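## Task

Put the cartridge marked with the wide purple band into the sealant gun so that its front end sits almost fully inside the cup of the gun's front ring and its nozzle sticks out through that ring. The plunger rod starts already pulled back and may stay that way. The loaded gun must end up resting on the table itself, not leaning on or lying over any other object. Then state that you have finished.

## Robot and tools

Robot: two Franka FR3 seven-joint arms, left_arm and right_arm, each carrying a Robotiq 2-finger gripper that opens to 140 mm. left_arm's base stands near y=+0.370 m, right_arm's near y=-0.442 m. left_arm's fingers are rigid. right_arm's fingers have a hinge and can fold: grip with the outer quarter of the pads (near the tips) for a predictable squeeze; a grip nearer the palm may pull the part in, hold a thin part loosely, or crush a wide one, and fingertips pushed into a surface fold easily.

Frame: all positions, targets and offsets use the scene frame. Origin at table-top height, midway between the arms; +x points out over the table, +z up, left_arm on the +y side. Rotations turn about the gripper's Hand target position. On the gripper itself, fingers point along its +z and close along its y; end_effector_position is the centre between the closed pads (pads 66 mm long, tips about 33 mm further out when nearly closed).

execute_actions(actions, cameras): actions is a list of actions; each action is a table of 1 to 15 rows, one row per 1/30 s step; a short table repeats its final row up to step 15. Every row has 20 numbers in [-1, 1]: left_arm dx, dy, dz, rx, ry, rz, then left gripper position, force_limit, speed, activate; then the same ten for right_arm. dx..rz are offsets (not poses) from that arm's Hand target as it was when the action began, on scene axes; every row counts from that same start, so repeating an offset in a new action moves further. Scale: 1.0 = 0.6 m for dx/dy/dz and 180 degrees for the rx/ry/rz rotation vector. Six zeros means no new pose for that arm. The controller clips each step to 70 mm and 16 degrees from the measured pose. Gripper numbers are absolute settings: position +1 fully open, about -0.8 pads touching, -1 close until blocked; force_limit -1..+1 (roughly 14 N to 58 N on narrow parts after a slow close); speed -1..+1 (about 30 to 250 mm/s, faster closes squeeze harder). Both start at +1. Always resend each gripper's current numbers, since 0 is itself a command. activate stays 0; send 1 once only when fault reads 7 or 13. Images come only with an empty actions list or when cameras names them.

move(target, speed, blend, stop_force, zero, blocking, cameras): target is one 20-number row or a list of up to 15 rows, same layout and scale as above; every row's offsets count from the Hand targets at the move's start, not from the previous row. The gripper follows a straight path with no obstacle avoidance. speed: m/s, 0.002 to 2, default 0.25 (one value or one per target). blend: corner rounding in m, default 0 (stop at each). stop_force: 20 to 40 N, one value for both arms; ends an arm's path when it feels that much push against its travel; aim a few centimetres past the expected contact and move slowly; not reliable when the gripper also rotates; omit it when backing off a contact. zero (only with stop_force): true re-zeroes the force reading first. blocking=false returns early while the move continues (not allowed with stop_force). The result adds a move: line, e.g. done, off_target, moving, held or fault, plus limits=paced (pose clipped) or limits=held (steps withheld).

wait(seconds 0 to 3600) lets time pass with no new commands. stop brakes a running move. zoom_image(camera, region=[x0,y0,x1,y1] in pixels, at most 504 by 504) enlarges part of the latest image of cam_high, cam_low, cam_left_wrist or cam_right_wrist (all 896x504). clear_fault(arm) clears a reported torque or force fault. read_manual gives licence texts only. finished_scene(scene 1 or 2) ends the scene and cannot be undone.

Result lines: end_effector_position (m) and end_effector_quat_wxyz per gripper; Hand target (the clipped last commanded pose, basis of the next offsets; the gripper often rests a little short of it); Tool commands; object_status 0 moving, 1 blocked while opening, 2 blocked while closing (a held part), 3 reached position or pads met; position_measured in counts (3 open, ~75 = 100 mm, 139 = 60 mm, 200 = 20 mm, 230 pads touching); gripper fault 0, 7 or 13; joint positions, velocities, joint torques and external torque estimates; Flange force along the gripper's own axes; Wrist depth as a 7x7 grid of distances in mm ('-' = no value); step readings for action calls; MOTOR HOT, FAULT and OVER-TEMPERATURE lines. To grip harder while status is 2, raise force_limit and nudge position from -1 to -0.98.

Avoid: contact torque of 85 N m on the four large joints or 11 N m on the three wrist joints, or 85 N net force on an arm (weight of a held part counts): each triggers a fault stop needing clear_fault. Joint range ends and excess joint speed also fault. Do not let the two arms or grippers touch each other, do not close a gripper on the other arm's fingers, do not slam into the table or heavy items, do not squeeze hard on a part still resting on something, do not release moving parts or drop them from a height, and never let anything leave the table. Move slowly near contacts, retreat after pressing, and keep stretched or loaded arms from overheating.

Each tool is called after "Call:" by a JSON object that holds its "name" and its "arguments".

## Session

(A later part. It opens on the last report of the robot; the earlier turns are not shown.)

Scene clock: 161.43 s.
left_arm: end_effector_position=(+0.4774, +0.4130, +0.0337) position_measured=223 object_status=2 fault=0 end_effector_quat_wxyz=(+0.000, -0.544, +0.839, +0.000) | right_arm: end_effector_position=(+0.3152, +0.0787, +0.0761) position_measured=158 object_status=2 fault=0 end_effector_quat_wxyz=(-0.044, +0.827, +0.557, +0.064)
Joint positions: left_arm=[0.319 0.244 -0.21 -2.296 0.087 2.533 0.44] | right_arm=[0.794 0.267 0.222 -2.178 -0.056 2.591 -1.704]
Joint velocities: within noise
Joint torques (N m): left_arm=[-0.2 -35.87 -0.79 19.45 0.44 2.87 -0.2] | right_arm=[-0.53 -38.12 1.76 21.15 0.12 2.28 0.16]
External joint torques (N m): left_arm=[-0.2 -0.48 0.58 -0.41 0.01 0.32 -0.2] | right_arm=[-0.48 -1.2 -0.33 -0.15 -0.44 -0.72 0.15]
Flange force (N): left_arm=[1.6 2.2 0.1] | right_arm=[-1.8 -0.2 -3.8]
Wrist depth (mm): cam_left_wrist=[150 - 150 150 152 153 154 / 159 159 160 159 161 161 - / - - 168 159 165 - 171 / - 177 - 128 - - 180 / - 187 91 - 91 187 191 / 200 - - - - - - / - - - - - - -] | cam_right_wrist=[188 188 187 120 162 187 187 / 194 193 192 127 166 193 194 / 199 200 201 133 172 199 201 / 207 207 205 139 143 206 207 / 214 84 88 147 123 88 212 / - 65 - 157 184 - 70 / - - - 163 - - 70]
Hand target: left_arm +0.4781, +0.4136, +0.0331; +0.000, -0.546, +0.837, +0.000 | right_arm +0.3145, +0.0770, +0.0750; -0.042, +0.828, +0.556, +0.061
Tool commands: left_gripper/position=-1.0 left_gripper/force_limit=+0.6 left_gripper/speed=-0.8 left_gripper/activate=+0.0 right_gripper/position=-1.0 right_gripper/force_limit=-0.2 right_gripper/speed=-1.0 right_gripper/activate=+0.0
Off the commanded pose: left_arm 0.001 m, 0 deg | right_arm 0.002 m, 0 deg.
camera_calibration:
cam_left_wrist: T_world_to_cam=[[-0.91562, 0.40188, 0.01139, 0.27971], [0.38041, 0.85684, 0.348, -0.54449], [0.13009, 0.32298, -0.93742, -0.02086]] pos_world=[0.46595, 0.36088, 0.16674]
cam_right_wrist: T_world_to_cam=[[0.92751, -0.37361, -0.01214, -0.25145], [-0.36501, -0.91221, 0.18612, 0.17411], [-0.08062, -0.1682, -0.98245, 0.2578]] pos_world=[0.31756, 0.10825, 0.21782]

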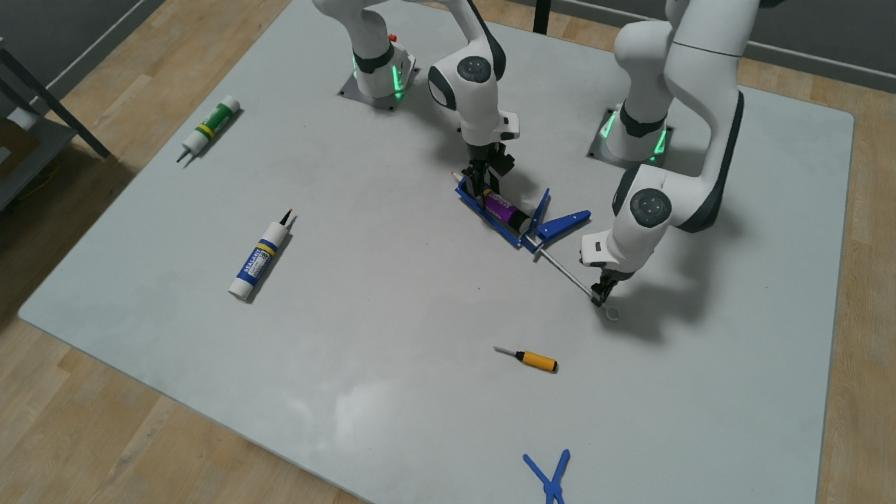

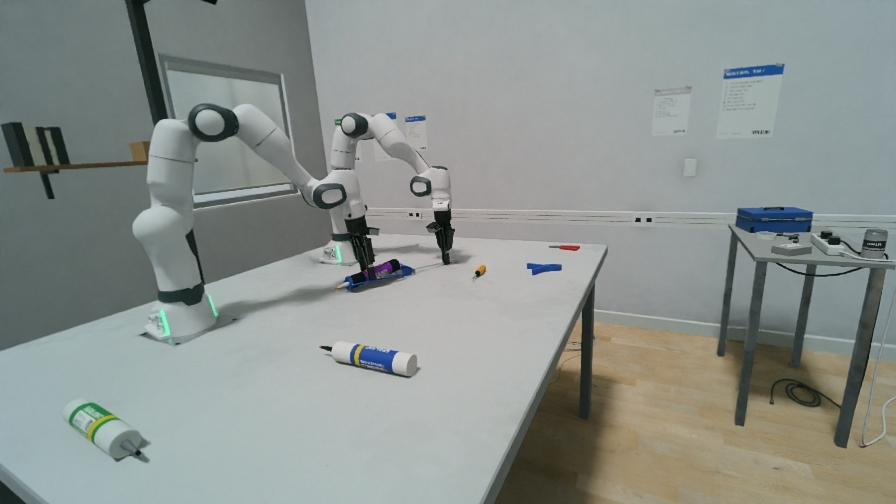

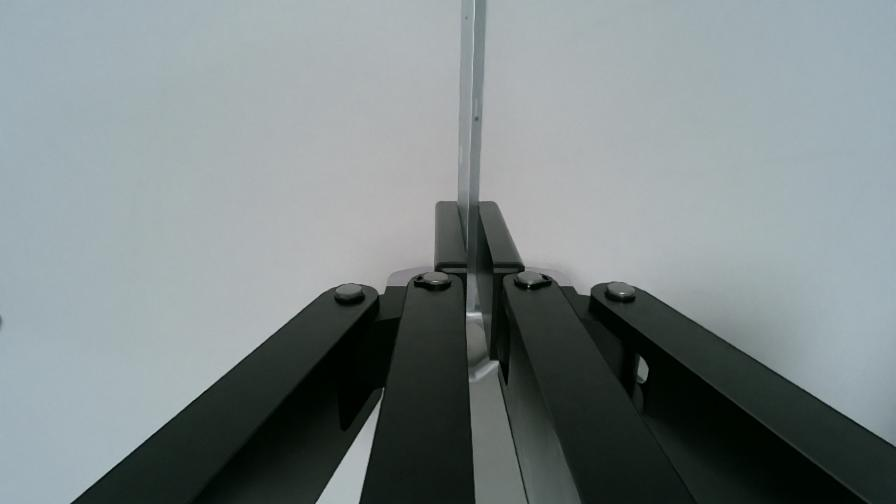

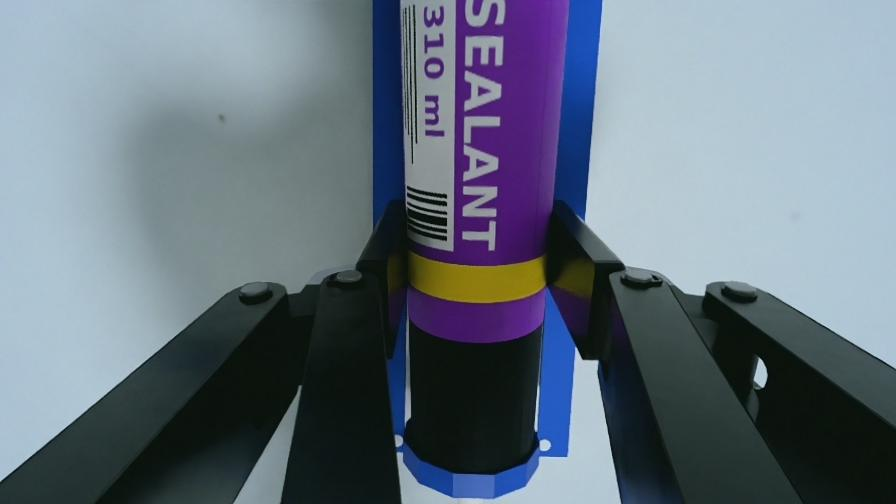

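Call:
{"name": "move", "arguments": {"target": [[0,0,0,0,0,0,-1,0.6,-0.8,0,0,0,0,0,0,0,-0.98,0,-1,0],[0.010,0.0247,0,0,0,0,-1,0.6,-0.8,0,-0.0112,-0.0278,-0.033,0.0129,-0.0052,0,-0.98,0,-1,0]], "speed": 0.02, "cameras": ["cam_high","cam_right_wrist"]}}

Call:
{"name": "zoom_image", "arguments": {"camera": "cam_high", "region": [430, 140, 570, 260]}}

Call:
{"name": "zoom_image", "arguments": {"camera": "cam_right_wrist", "region": [380, 300, 600, 504]}}

Scene clock: 165.17 s.
left_arm: end_effector_position=(+0.4831, +0.4153, +0.0350) position_measured=223 object_status=2 fault=0 end_effector_quat_wxyz=(-0.002, -0.539, +0.842, -0.001) | right_arm: end_effector_position=(+0.3173, +0.0788, +0.0758) position_measured=160 object_status=2 fault=0 end_effector_quat_wxyz=(-0.065, +0.824, +0.553, +0.105)
Joint positions: left_arm=[0.323 0.256 -0.21 -2.273 0.085 2.519 0.458] | right_arm=[0.781 0.231 0.228 -2.278 -0.044 2.748 -1.713]
Joint torques (N m): left_arm=[6.57 -33.85 5.54 20.5 1.13 3.44 0.22] | right_arm=[-2.21 -26.66 0.53 9.98 0.7 -0.98 -0.32]
External joint torques (N m): left_arm=[6.64 1.98 7.05 0.56 0.69 0.9 0.22] | right_arm=[-2.13 8.46 -1.27 -10.67 0.21 -4.17 -0.33]
Flange force (N): left_arm=[-13.8 1.7 7.6] | right_arm=[-16.3 2.4 6.4]
Wrist depth (mm): cam_left_wrist=[153 154 - 153 156 157 - / 159 161 162 162 157 163 163 / 169 168 - 169 - - 170 / 178 182 182 141 - - - / 187 188 80 - 91 - - / 202 - - - - - - / - - - - - - -] | cam_right_wrist=[192 193 194 123 168 195 195 / 197 197 197 128 172 199 200 / 200 201 201 134 174 203 203 / 204 204 204 138 143 206 207 / 208 83 88 146 144 88 211 / - 64 - 154 165 - 70 / - - - 158 173 - 70]
Hand target: left_arm +0.4841, +0.4284, +0.0331; +0.000, -0.546, +0.837, +0.000 | right_arm +0.3078, +0.0604, +0.0552; -0.054, +0.826, +0.555, +0.079
Off the commanded pose: left_arm 0.013 m, 1 deg | right_arm 0.029 m, 3 deg.
move: off_target (left_arm, right_arm)
cam_right_wrist: T_world_to_cam=[[0.92555, -0.37862, -0.00141, -0.25311], [-0.37679, -0.92142, 0.09491, 0.18643], [-0.03723, -0.08731, -0.99548, 0.23848]] pos_world=[0.3134, 0.09677, 0.21935]

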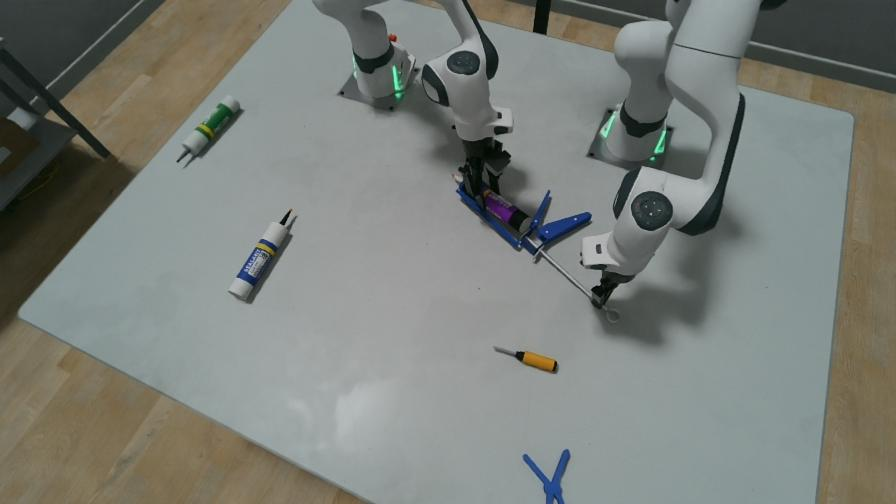

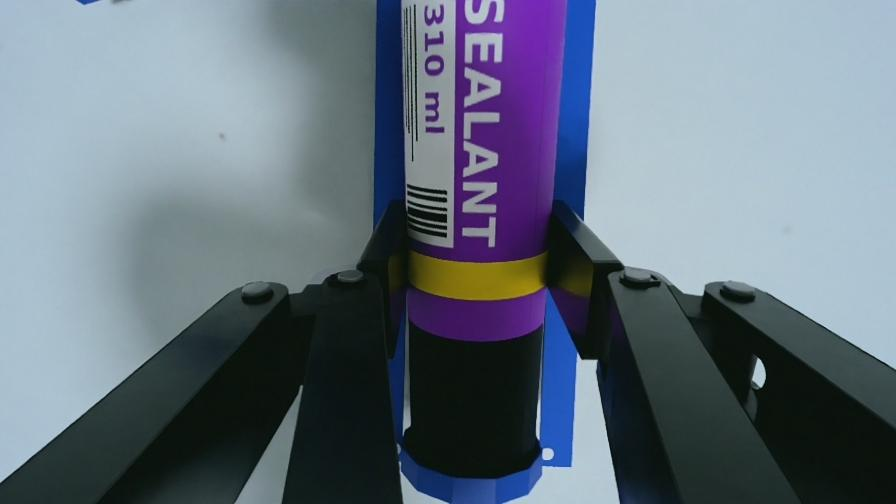

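Scaled by 3.600.

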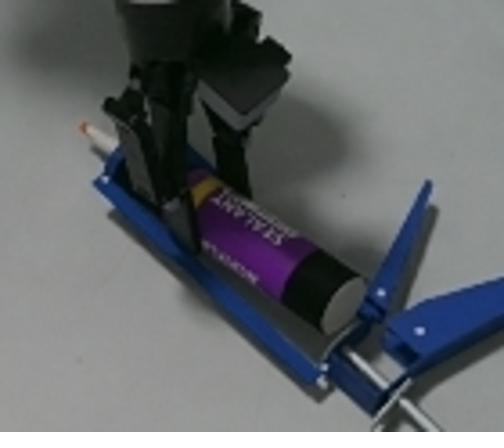

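Scaled by 2.291.

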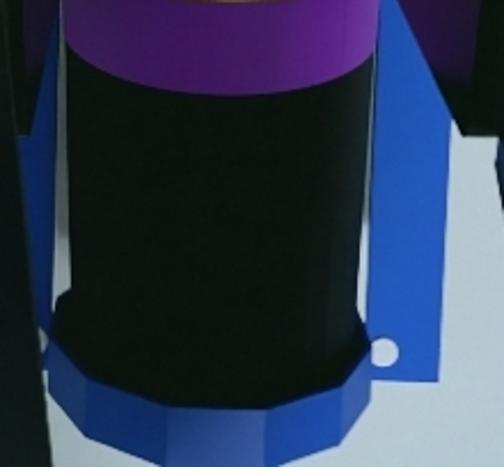

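Call:
{"name": "move", "arguments": {"target": [[-0.006,0.0025,0,0,0,0,-1,0.6,-0.8,0,-0.0096,-0.0105,-0.003,0,0,0,-0.98,0,-1,0],[-0.006,0.0025,0,0,0,0,-1,0.6,-0.8,0,-0.0004,-0.0143,-0.003,0,0,0,-0.98,0,-1,0],[-0.006,0.0025,0,0,0,0,-1,0.6,-0.8,0,-0.0142,-0.0087,-0.003,0,0,0.008,-0.98,0,-1,0],[-0.006,0.0025,0,0,0,0,-1,0.6,-0.8,0,-0.0096,-0.0105,-0.003,0,0,-0.008,-0.98,0,-1,0]], "speed": 0.03, "blend": 0.002, "cameras": ["cam_high","cam_right_wrist"]}}

Call:
{"name": "zoom_image", "arguments": {"camera": "cam_high", "region": [430, 140, 570, 260]}}

Call:
{"name": "zoom_image", "arguments": {"camera": "cam_right_wrist", "region": [380, 300, 600, 504]}}

Scene clock: 170.37 s.
left_arm: end_effector_position=(+0.4817, +0.4148, +0.0352) position_measured=223 object_status=2 fault=0 end_effector_quat_wxyz=(-0.001, -0.539, +0.843, -0.002) | right_arm: end_effector_position=(+0.3143, +0.0766, +0.0758) position_measured=160 object_status=2 fault=0 end_effector_quat_wxyz=(-0.067, +0.825, +0.550, +0.111)
Joint positions: left_arm=[0.325 0.251 -0.212 -2.281 0.081 2.524 0.462] | right_arm=[0.789 0.218 0.222 -2.305 -0.044 2.776 -1.703]
Joint velocities: left_arm=[within noise] | right_arm=[0.001 0 -0.001 0 -0.001 0 0.005]
Joint torques (N m): left_arm=[7.66 -34.56 6.94 18.86 1.59 3.2 0.16] | right_arm=[-1.47 -28.05 0.01 7.67 0.27 -2.51 0.66]
External joint torques (N m): left_arm=[7.65 1.19 8.37 -1.14 1.15 0.64 0.16] | right_arm=[-1.47 6.44 -1.7 -12.73 -0.21 -5.71 0.66]
Flange force (N): left_arm=[-11.8 9.0 6.2] | right_arm=[-22.4 -2.9 -1.5]
Wrist depth (mm): cam_left_wrist=[153 152 153 152 157 154 - / - - - - 163 - - / - - - 158 - - - / - - 179 128 - - - / - - 80 - 91 191 194 / - - - - - - 207 / - - - - - - -] | cam_right_wrist=[194 194 195 123 170 196 198 / 197 197 197 128 172 200 201 / 201 200 201 134 175 204 204 / 203 205 204 139 143 207 208 / 207 83 88 146 122 88 211 / - 64 - 154 166 - 70 / - - - 158 170 - 70]
Hand target: left_arm +0.4805, +0.4299, +0.0331; +0.000, -0.546, +0.837, +0.000 | right_arm +0.3020, +0.0541, +0.0534; -0.053, +0.833, +0.545, +0.080
Off the commanded pose: left_arm 0.015 m, 1 deg | right_arm 0.034 m, 4 deg.
move: off_target (left_arm, right_arm)
cam_right_wrist: T_world_to_cam=[[0.92324, -0.38422, 0.00176, -0.25039], [-0.38306, -0.92008, 0.08201, 0.18608], [-0.02989, -0.07639, -0.99663, 0.23513]] pos_world=[0.30947, 0.09297, 0.21952]

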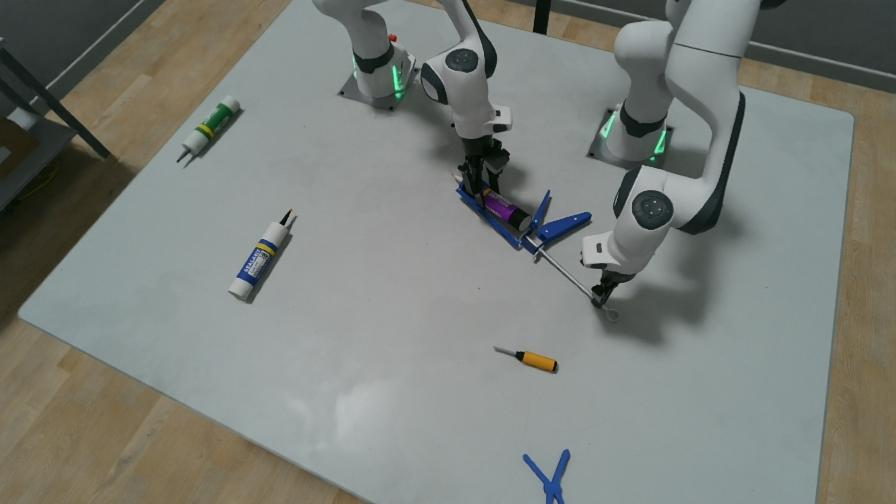

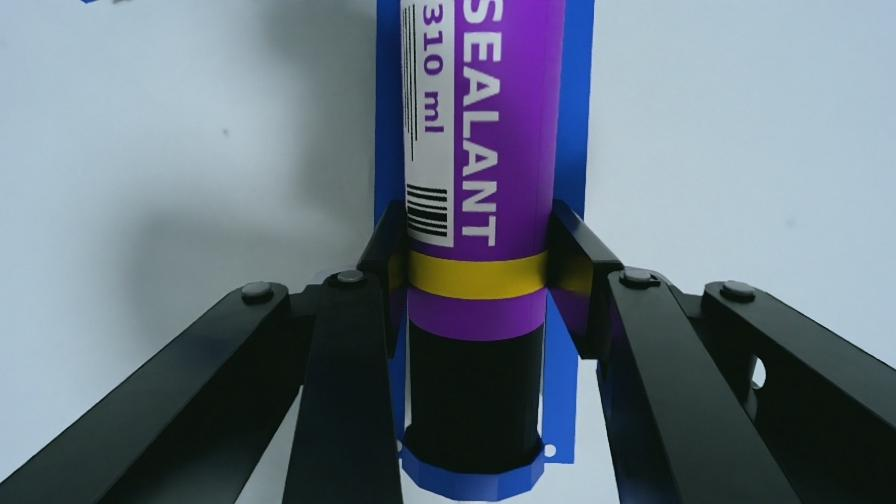

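Scaled by 3.600.

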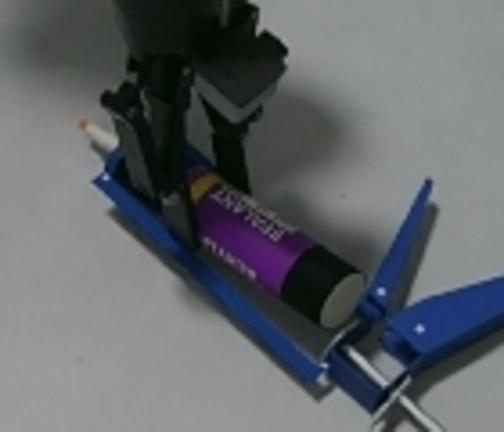

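Scaled by 2.291.

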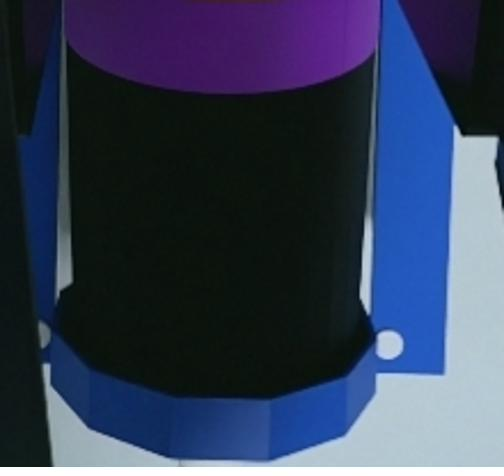

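Call:
{"name": "move", "arguments": {"target": [[-0.002,0.002,0,0,0,0,-1,0.6,-0.8,0,-0.0077,-0.0058,0,0,0,0.01,-0.98,0,-1,0],[-0.002,0.002,0,0,0,0,-1,0.6,-0.8,0,0.0015,-0.0096,0,0,0,-0.01,-0.98,0,-1,0],[-0.002,0.002,0,0,0,0,-1,0.6,-0.8,0,-0.0092,-0.0072,0,0,0,0.01,-0.98,0,-1,0],[-0.002,0.002,0,0,0,0,-1,0.6,-0.8,0,-0.0018,-0.0102,-0.004,0,0,-0.01,-0.98,0,-1,0],[-0.002,0.002,0,0,0,0,-1,0.6,-0.8,0,-0.0055,-0.0087,-0.004,0,0,0,-0.98,0,-1,0]], "speed": 0.03, "blend": 0.002, "cameras": ["cam_high","cam_right_wrist"]}}

Call:
{"name": "zoom_image", "arguments": {"camera": "cam_high", "region": [490, 190, 560, 260]}}

Call:
{"name": "zoom_image", "arguments": {"camera": "cam_right_wrist", "region": [380, 300, 600, 504]}}

Scene clock: 175.73 s.
left_arm: end_effector_position=(+0.4782, +0.4128, +0.0340) position_measured=223 object_status=2 fault=0 end_effector_quat_wxyz=(-0.004, -0.537, +0.843, -0.002) | right_arm: end_effector_position=(+0.3110, +0.0743, +0.0765) position_measured=160 object_status=2 fault=0 end_effector_quat_wxyz=(-0.068, +0.828, +0.544, +0.114)
Joint positions: left_arm=[0.325 0.248 -0.214 -2.287 0.079 2.523 0.465] | right_arm=[0.806 0.205 0.209 -2.325 -0.037 2.791 -1.691]
Joint velocities: left_arm=[within noise] | right_arm=[-0.001 0.001 0.001 0 0.002 0 -0.005]
Joint torques (N m): left_arm=[8.9 -34.67 8.36 20.5 2.07 3.78 0.32] | right_arm=[-2.74 -25.89 -0.29 6.59 0.84 -2.84 -0.13]
External joint torques (N m): left_arm=[8.99 0.77 9.88 0.67 1.63 1.25 0.32] | right_arm=[-2.66 8.35 -1.74 -13.88 0.35 -6.07 -0.14]
Flange force (N): left_arm=[-16.8 6.1 7.0] | right_arm=[-24.1 2.4 0.0]
Wrist depth (mm): cam_left_wrist=[- - - 153 - 155 155 / - - 162 160 162 161 161 / - - - 158 - 171 171 / - - - 141 180 - - / 189 - 80 - 91 - - / - - - - - - - / - - - - - - -] | cam_right_wrist=[195 196 195 123 171 198 198 / 198 199 200 129 173 201 202 / 202 202 203 134 175 205 205 / 204 205 205 138 143 208 208 / 207 83 88 145 144 88 211 / - 64 - 154 165 - 70 / - - - 157 169 - 70]
Hand target: left_arm +0.4793, +0.4311, +0.0331; +0.000, -0.546, +0.837, +0.000 | right_arm +0.2987, +0.0488, +0.0510; -0.053, +0.833, +0.545, +0.080
Off the commanded pose: left_arm 0.018 m, 1 deg | right_arm 0.038 m, 4 deg.
move: off_target (left_arm, right_arm)
cam_right_wrist: T_world_to_cam=[[0.91807, -0.39641, 0.00053, -0.24558], [-0.39532, -0.91547, 0.07509, 0.18666], [-0.02929, -0.06915, -0.99718, 0.23485]] pos_world=[0.30613, 0.08977, 0.2203]

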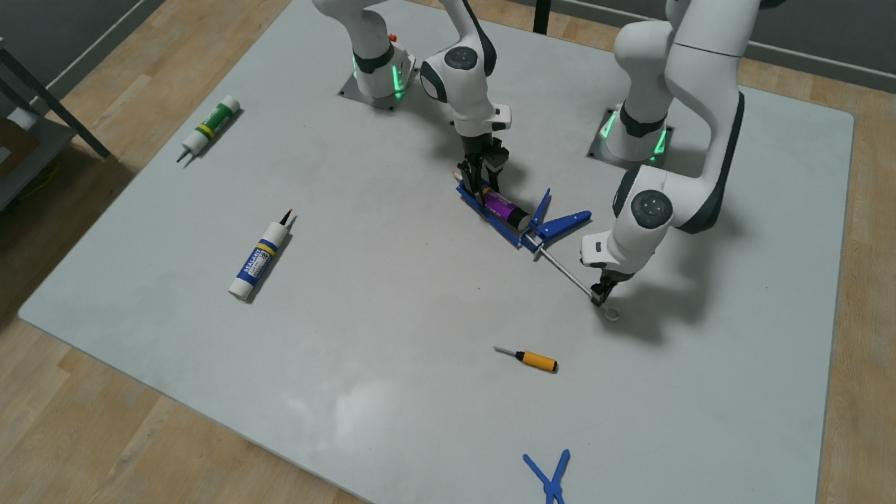

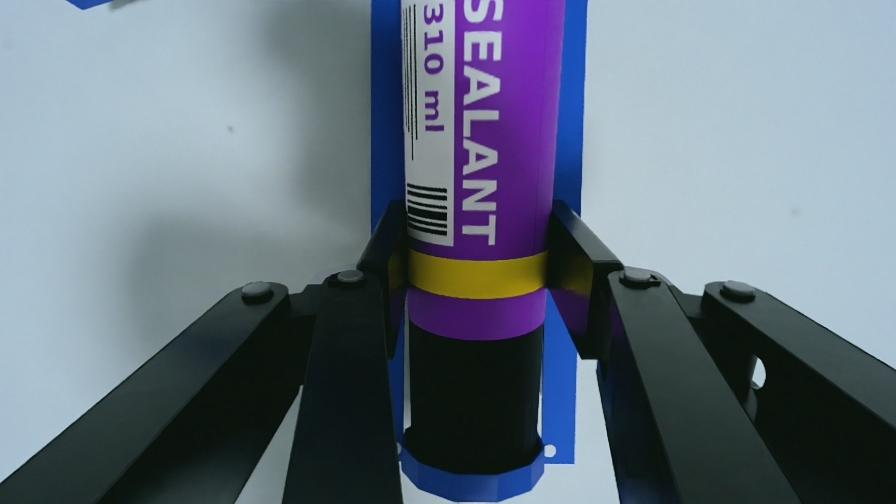

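Scaled by 7.200.

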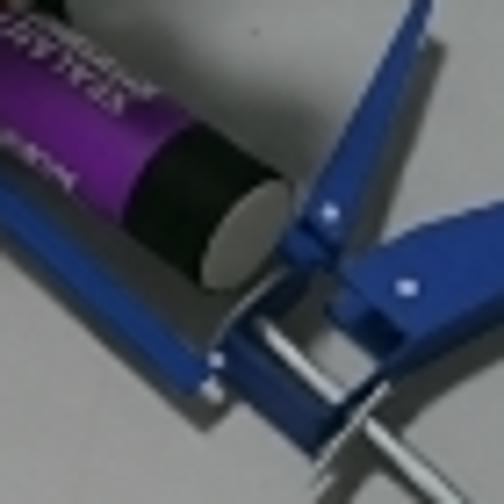

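Scaled by 2.291.

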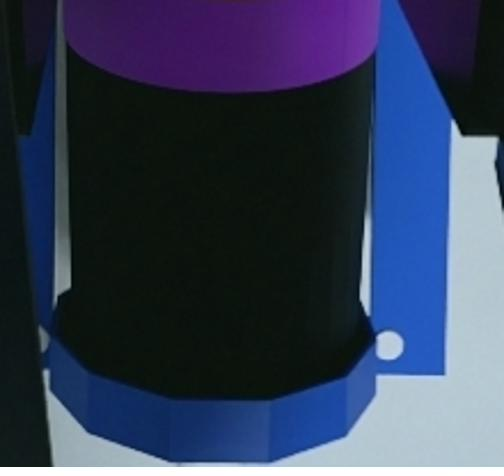

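Call:
{"name": "move", "arguments": {"target": [0.002,-0.002,0,0,0,0,-1,0.6,-0.8,0,0.003,0.0074,-0.03,-0.015,0.006,0,-0.98,0,-1,0], "speed": 0.03, "cameras": ["cam_high","cam_right_wrist"]}}

Call:
{"name": "zoom_image", "arguments": {"camera": "cam_high", "region": [490, 190, 560, 260]}}

Call:
{"name": "zoom_image", "arguments": {"camera": "cam_right_wrist", "region": [380, 300, 600, 504]}}

Scene clock: 177.80 s.
left_arm: end_effector_position=(+0.4855, +0.4198, +0.0411) position_measured=223 object_status=2 fault=0 end_effector_quat_wxyz=(+0.005, -0.539, +0.842, -0.004) | right_arm: end_effector_position=(+0.3179, +0.0826, +0.0721) position_measured=160 object_status=2 fault=0 end_effector_quat_wxyz=(-0.058, +0.830, +0.545, +0.104)
Joint positions: left_arm=[0.332 0.241 -0.211 -2.278 0.082 2.524 0.469] | right_arm=[0.825 0.248 0.189 -2.258 -0.067 2.739 -1.667]
Joint velocities: left_arm=[within noise] | right_arm=[0.001 0.001 -0.001 0.001 -0.002 -0.002 0.006]
Joint torques (N m): left_arm=[4.6 -29.4 4.38 17.02 1.29 3.25 -0.06] | right_arm=[-0.58 -15.18 -0.05 5.5 -0.18 -2.27 0.12]
External joint torques (N m): left_arm=[4.79 6.27 5.93 -3.18 0.84 0.66 -0.06] | right_arm=[-0.5 20.78 -1.7 -15.14 -0.7 -5.45 0.11]
Flange force (N): left_arm=[-9.3 2.0 17.3] | right_arm=[-5.8 -0.4 35.2]
Wrist depth (mm): cam_left_wrist=[- 159 - 147 158 160 157 / 166 166 169 - 168 163 - / 176 175 176 - 175 - - / - - 185 128 187 187 188 / - - 80 - 91 - 201 / - - - - - - - / - - - - - - -] | cam_right_wrist=[188 188 188 123 166 191 193 / 192 192 192 128 170 195 197 / 195 196 196 134 173 200 201 / 199 200 199 139 143 204 204 / 203 83 88 146 144 88 208 / - 64 - 154 170 - 70 / - - - 160 176 - 70]
Hand target: left_arm +0.4805, +0.4299, +0.0331; +0.000, -0.546, +0.837, +0.000 | right_arm +0.3005, +0.0533, +0.0330; -0.039, +0.835, +0.546, +0.059
Off the commanded pose: left_arm 0.014 m, 1 deg | right_arm 0.052 m, 6 deg.
move: off_target (left_arm, right_arm)
cam_right_wrist: T_world_to_cam=[[0.91799, -0.39655, 0.00604, -0.24906], [-0.39499, -0.91279, 0.1039, 0.19494], [-0.03569, -0.09776, -0.99457, 0.23551]] pos_world=[0.31404, 0.1022, 0.21548]

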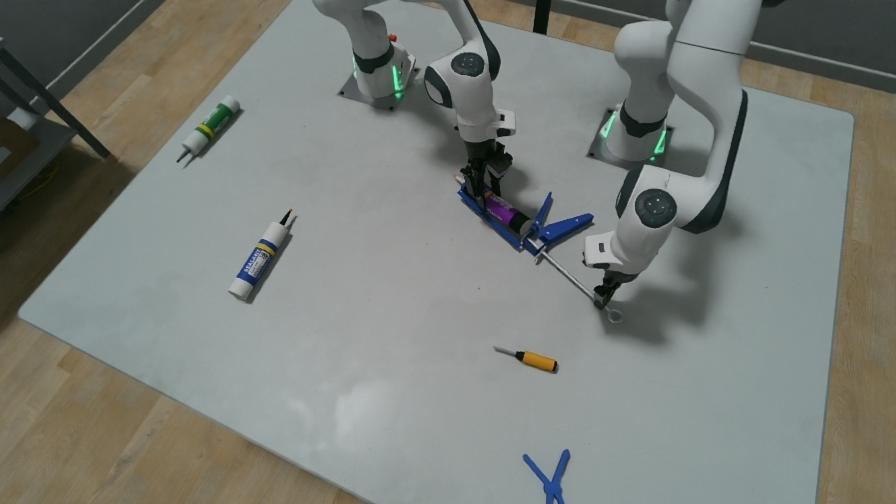

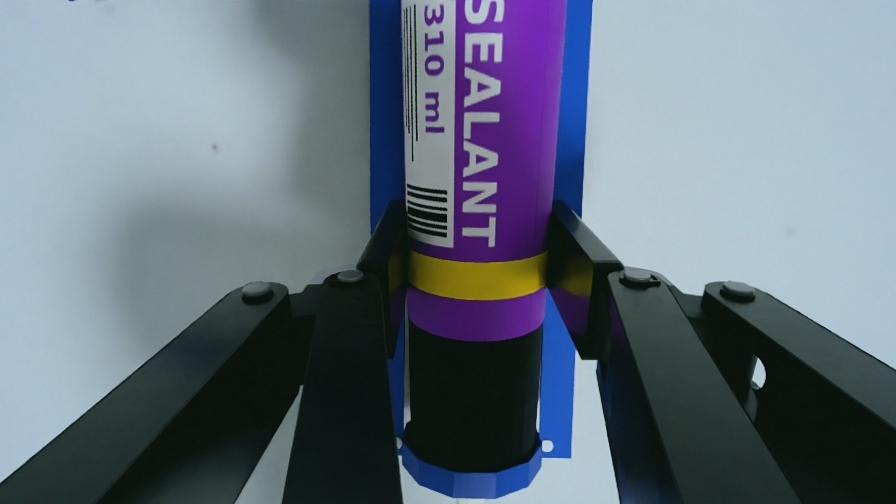

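Scaled by 7.200.

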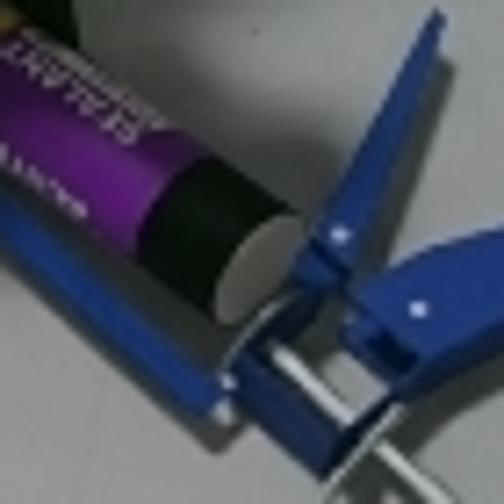

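Scaled by 2.291.

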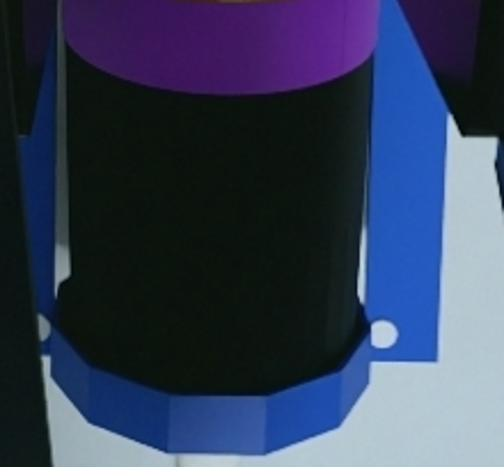

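Call:
{"name": "move", "arguments": {"target": [[0.000,0.000,-0.012,0,0,0,-1,0.6,-0.8,0,-0.0037,-0.0093,0,-0.012,0.005,0.006,-0.98,0,-1,0],[0.000,0.000,-0.012,0,0,0,-1,0.6,-0.8,0,-0.0083,-0.0074,0,-0.02,0.008,-0.006,-0.98,0,-1,0],[0.000,0.000,-0.012,0,0,0,-1,0.6,-0.8,0,-0.0013,-0.01,0,-0.028,0.0113,0,-0.98,0,-1,0],[0.000,0.000,-0.012,0,0,0,-1,0.6,-0.8,0,-0.005,-0.0124,0,-0.028,0.0113,0,-0.98,0,-1,0]], "speed": 0.03, "blend": 0.001, "cameras": ["cam_high","cam_right_wrist"]}}

Call:
{"name": "zoom_image", "arguments": {"camera": "cam_high", "region": [490, 190, 560, 260]}}

Call:
{"name": "zoom_image", "arguments": {"camera": "cam_right_wrist", "region": [380, 300, 600, 504]}}

Scene clock: 181.13 s.
left_arm: end_effector_position=(+0.4868, +0.4195, +0.0357) position_measured=223 object_status=2 fault=0 end_effector_quat_wxyz=(+0.006, -0.537, +0.844, -0.005) | right_arm: end_effector_position=(+0.3176, +0.0854, +0.0748) position_measured=160 object_status=2 fault=0 end_effector_quat_wxyz=(-0.039, +0.836, +0.543, +0.074)
Joint positions: left_arm=[0.331 0.254 -0.21 -2.278 0.087 2.54 0.469] | right_arm=[0.846 0.277 0.179 -2.17 -0.083 2.61 -1.637]
Joint torques (N m): left_arm=[4.92 -27.82 5.07 15.98 1.58 3.33 -0.32] | right_arm=[-2.51 -17.42 -0.99 1.53 -0.31 -5.36 -0.43]
External joint torques (N m): left_arm=[4.97 8.07 6.56 -4.03 1.14 0.74 -0.32] | right_arm=[-2.51 19.97 -2.84 -19.66 -0.88 -8.38 -0.44]
Flange force (N): left_arm=[-9.7 1.0 22.2] | right_arm=[-17.8 2.4 24.1]
Wrist depth (mm): cam_left_wrist=[154 - - 143 - - 152 / 161 - - 163 163 164 161 / - - - 157 170 171 171 / - - - 129 179 - 180 / - - 80 - 91 - 195 / - - - - - - 200 / - - - - - - -] | cam_right_wrist=[185 185 185 121 162 188 189 / 190 191 191 127 167 194 196 / 196 197 197 133 172 200 202 / 202 203 202 139 143 207 209 / 208 83 88 147 143 88 214 / - 64 - 157 184 - 70 / - - - 163 - - 70]
Hand target: left_arm +0.4805, +0.4299, +0.0259; +0.000, -0.546, +0.837, +0.000 | right_arm +0.2975, +0.0458, +0.0330; -0.012, +0.837, +0.547, +0.020
Off the commanded pose: left_arm 0.016 m, 2 deg | right_arm 0.061 m, 7 deg.
move: off_target (left_arm, right_arm)
cam_right_wrist: T_world_to_cam=[[0.91369, -0.40637, 0.00508, -0.24538], [-0.40099, -0.89941, 0.17396, 0.19256], [-0.06613, -0.16098, -0.98474, 0.2528]] pos_world=[0.31814, 0.11417, 0.21669]

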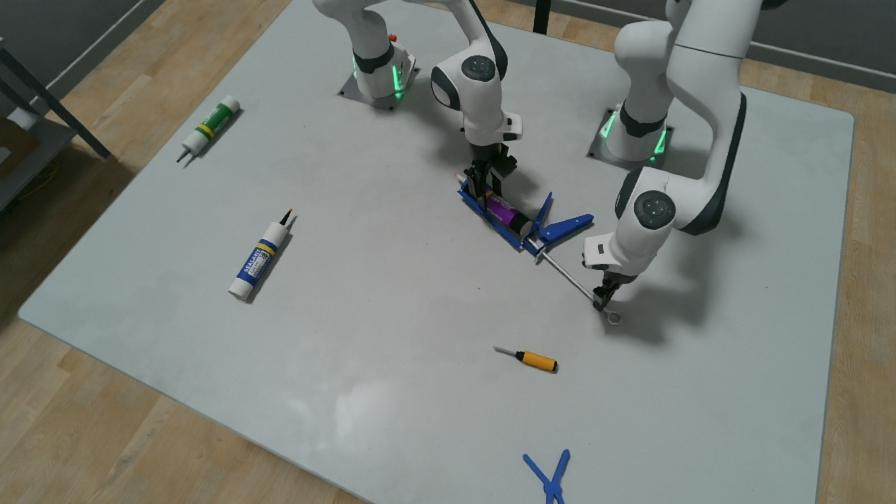

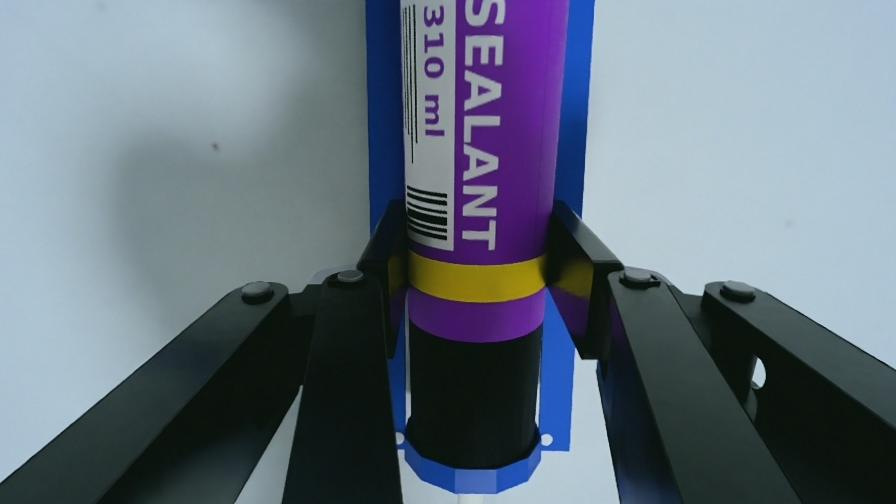

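Scaled by 7.200.

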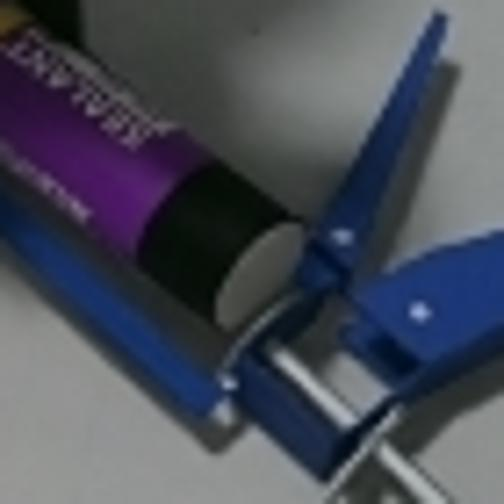

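Scaled by 2.291.

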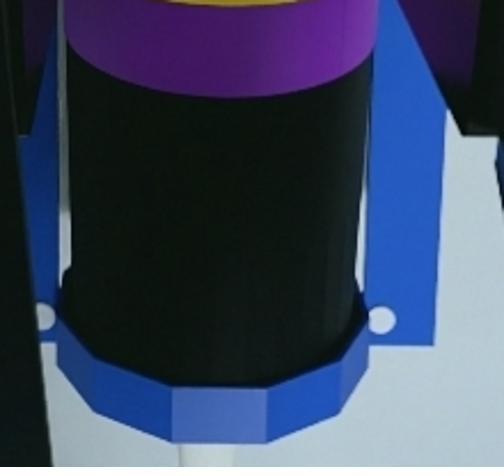

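Call:
{"name": "execute_actions", "arguments": {"actions": [[[0,0,0,0,0,0,-1,0.6,-0.8,0,0,0,0,0,0,0,-0.98,0,-1,0]]], "cameras": ["cam_low"]}}

Call:
{"name": "zoom_image", "arguments": {"camera": "cam_low", "region": [330, 240, 430, 300]}}

Scene clock: 182.40 s.
left_arm: end_effector_position=(+0.4868, +0.4195, +0.0357) position_measured=223 object_status=2 fault=0 end_effector_quat_wxyz=(+0.006, -0.537, +0.844, -0.005) | right_arm: end_effector_position=(+0.3176, +0.0854, +0.0748) position_measured=160 object_status=2 fault=0 end_effector_quat_wxyz=(-0.039, +0.836, +0.543, +0.074)
Joint positions: left_arm=[0.331 0.254 -0.21 -2.278 0.087 2.54 0.469] | right_arm=[0.846 0.277 0.179 -2.17 -0.083 2.61 -1.637]
Joint torques (N m): left_arm=[4.89 -27.82 5.1 16.01 1.57 3.34 -0.34] | right_arm=[-2.49 -17.37 -0.86 1.47 -0.34 -5.35 -0.49]
External joint torques (N m): left_arm=[4.91 8.11 6.56 -4.03 1.14 0.74 -0.33] | right_arm=[-2.41 20.11 -2.65 -19.78 -0.92 -8.38 -0.5]
Flange force (N): left_arm=[-9.7 0.9 22.4] | right_arm=[-18.0 2.3 24.4]
Wrist depth (mm): cam_left_wrist=[- 155 - - 154 - - / 163 163 - 163 162 161 161 / 174 - 171 171 - - - / - - - 128 180 - - / - - 80 - 91 190 193 / - - - - - - 206 / - - - - - - -] | cam_right_wrist=[185 185 186 121 162 189 189 / 190 191 191 127 167 194 195 / 196 197 197 133 171 200 202 / 203 203 203 139 143 206 208 / 209 83 88 147 143 88 214 / - 64 - 157 184 - 70 / - - - 163 - - 70]
Hand target: left_arm +0.4805, +0.4299, +0.0259; +0.000, -0.546, +0.837, +0.000 | right_arm +0.2975, +0.0458, +0.0330; -0.012, +0.837, +0.547, +0.020
Off the commanded pose: left_arm 0.016 m, 2 deg | right_arm 0.061 m, 7 deg.
Step readings (end_effector_position of left_arm | right_arm):
0: (+0.4868, +0.4195, +0.0357) | (+0.3176, +0.0854, +0.0748)
1: (+0.4868, +0.4195, +0.0357) | (+0.3176, +0.0854, +0.0748)
2: (+0.4868, +0.4195, +0.0357) | (+0.3176, +0.0854, +0.0748)
4: (+0.4868, +0.4195, +0.0357) | (+0.3176, +0.0854, +0.0748)
8: (+0.4868, +0.4195, +0.0357) | (+0.3176, +0.0854, +0.0748)
15: (+0.4868, +0.4195, +0.0357) | (+0.3176, +0.0854, +0.0748)

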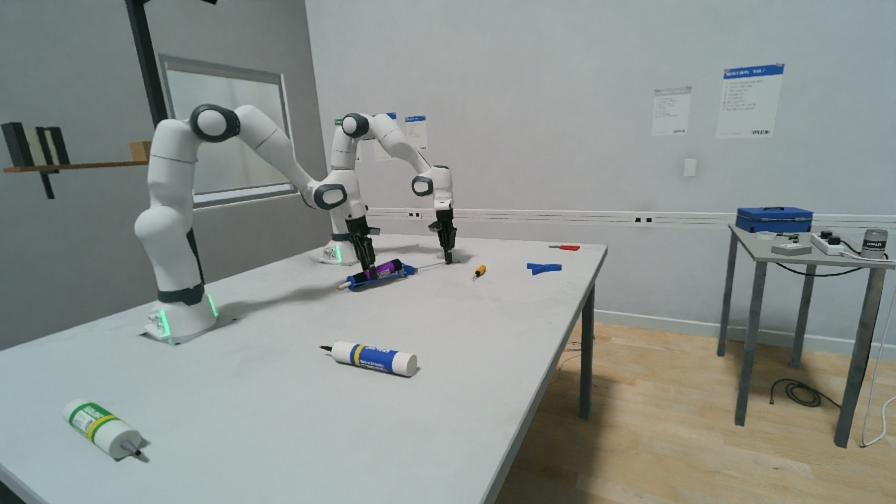

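Scaled by 5.040.

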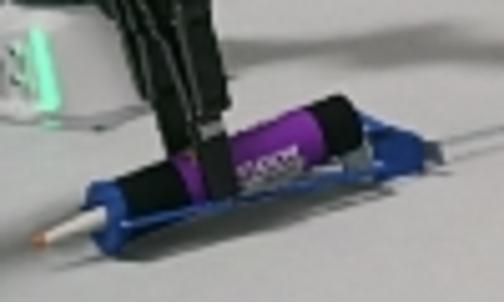

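Call:
{"name": "zoom_image", "arguments": {"camera": "cam_low", "region": [385, 250, 425, 285]}}

Scaled by 12.600.

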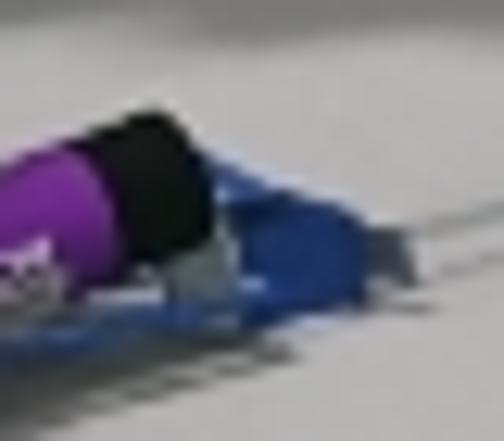

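Call:
{"name": "move", "arguments": {"target": [[0.000,0.000,0.0,0,0,0,-1,0.6,-0.8,0,0.00,0.000,-0.014,0,0,0.01,-0.98,0,-1,0],[0.000,0.000,0,0,0,0,-1,0.6,-0.8,0,-0.0046,0.0019,-0.014,0,0,-0.01,-0.98,0,-1,0],[0.000,0.000,0,0,0,0,-1,0.6,-0.8,0,0.0046,-0.0019,-0.02,0,0,0.01,-0.98,0,-1,0],[0.000,0.000,0,0,0,0,-1,0.6,-0.8,0,-0.00,-0.00,-0.02,0,0,0,-0.98,0,-1,0]], "speed": 0.03, "blend": 0.001, "cameras": ["cam_low","cam_right_wrist"]}}

Call:
{"name": "zoom_image", "arguments": {"camera": "cam_low", "region": [330, 240, 430, 300]}}

Call:
{"name": "zoom_image", "arguments": {"camera": "cam_low", "region": [385, 250, 425, 285]}}

Scene clock: 189.60 s.
left_arm: end_effector_position=(+0.4884, +0.4199, +0.0378) position_measured=223 object_status=2 fault=0 end_effector_quat_wxyz=(+0.008, -0.536, +0.844, -0.005) | right_arm: end_effector_position=(+0.3189, +0.0860, +0.0735) position_measured=160 object_status=2 fault=0 end_effector_quat_wxyz=(-0.039, +0.834, +0.545, +0.077)
Joint positions: left_arm=[0.328 0.251 -0.208 -2.276 0.087 2.54 0.471] | right_arm=[0.838 0.28 0.186 -2.171 -0.094 2.618 -1.635]
Joint torques (N m): left_arm=[5.06 -25.11 5.41 14.94 1.24 3.36 -0.39] | right_arm=[-1.57 -8.11 -1.11 -0.44 -0.67 -3.61 -0.17]
External joint torques (N m): left_arm=[5.06 10.67 6.82 -5.12 0.8 0.76 -0.39] | right_arm=[-1.62 29.5 -3.1 -21.71 -1.24 -6.66 -0.17]
Flange force (N): left_arm=[-10.8 -0.5 27.9] | right_arm=[-7.9 1.3 49.6]
Wrist depth (mm): cam_left_wrist=[- 158 155 152 - 158 - / - 163 - - 165 - - / 176 174 174 169 - - 172 / 184 186 - 128 185 - 184 / - 198 80 - 91 - - / - - - - - - - / - - - - - - -] | cam_right_wrist=[183 184 185 121 162 188 189 / 188 189 190 127 167 193 195 / 195 196 195 133 172 199 201 / 200 201 201 139 144 206 207 / 207 83 88 147 144 88 212 / - 64 - 157 184 - 70 / - - - 163 - - 70]
Hand target: left_arm +0.4805, +0.4299, +0.0259; +0.000, -0.546, +0.837, +0.000 | right_arm +0.2975, +0.0458, +0.0210; -0.012, +0.837, +0.547, +0.020
Off the commanded pose: left_arm 0.017 m, 2 deg | right_arm 0.069 m, 7 deg.
move: off_target (right_arm)
cam_right_wrist: T_world_to_cam=[[0.91563, -0.40193, 0.00913, -0.24763], [-0.39752, -0.90173, 0.1699, 0.19325], [-0.06006, -0.15919, -0.98542, 0.24959]] pos_world=[0.31854, 0.11446, 0.21538]

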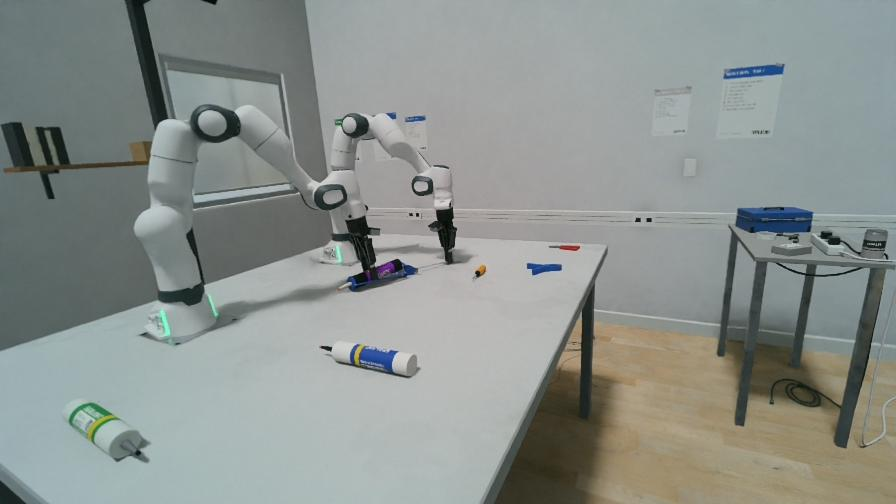

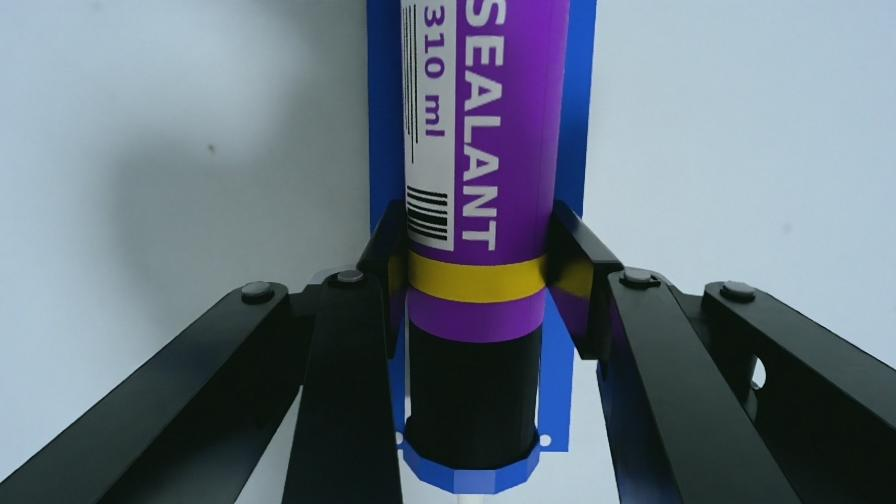

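Scaled by 5.040.

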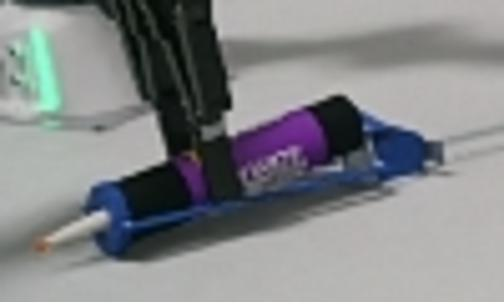

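Scaled by 12.600.

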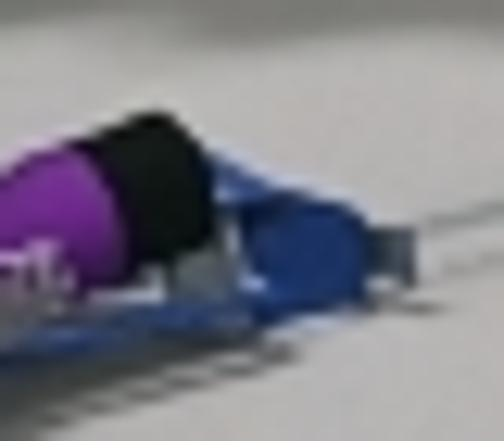

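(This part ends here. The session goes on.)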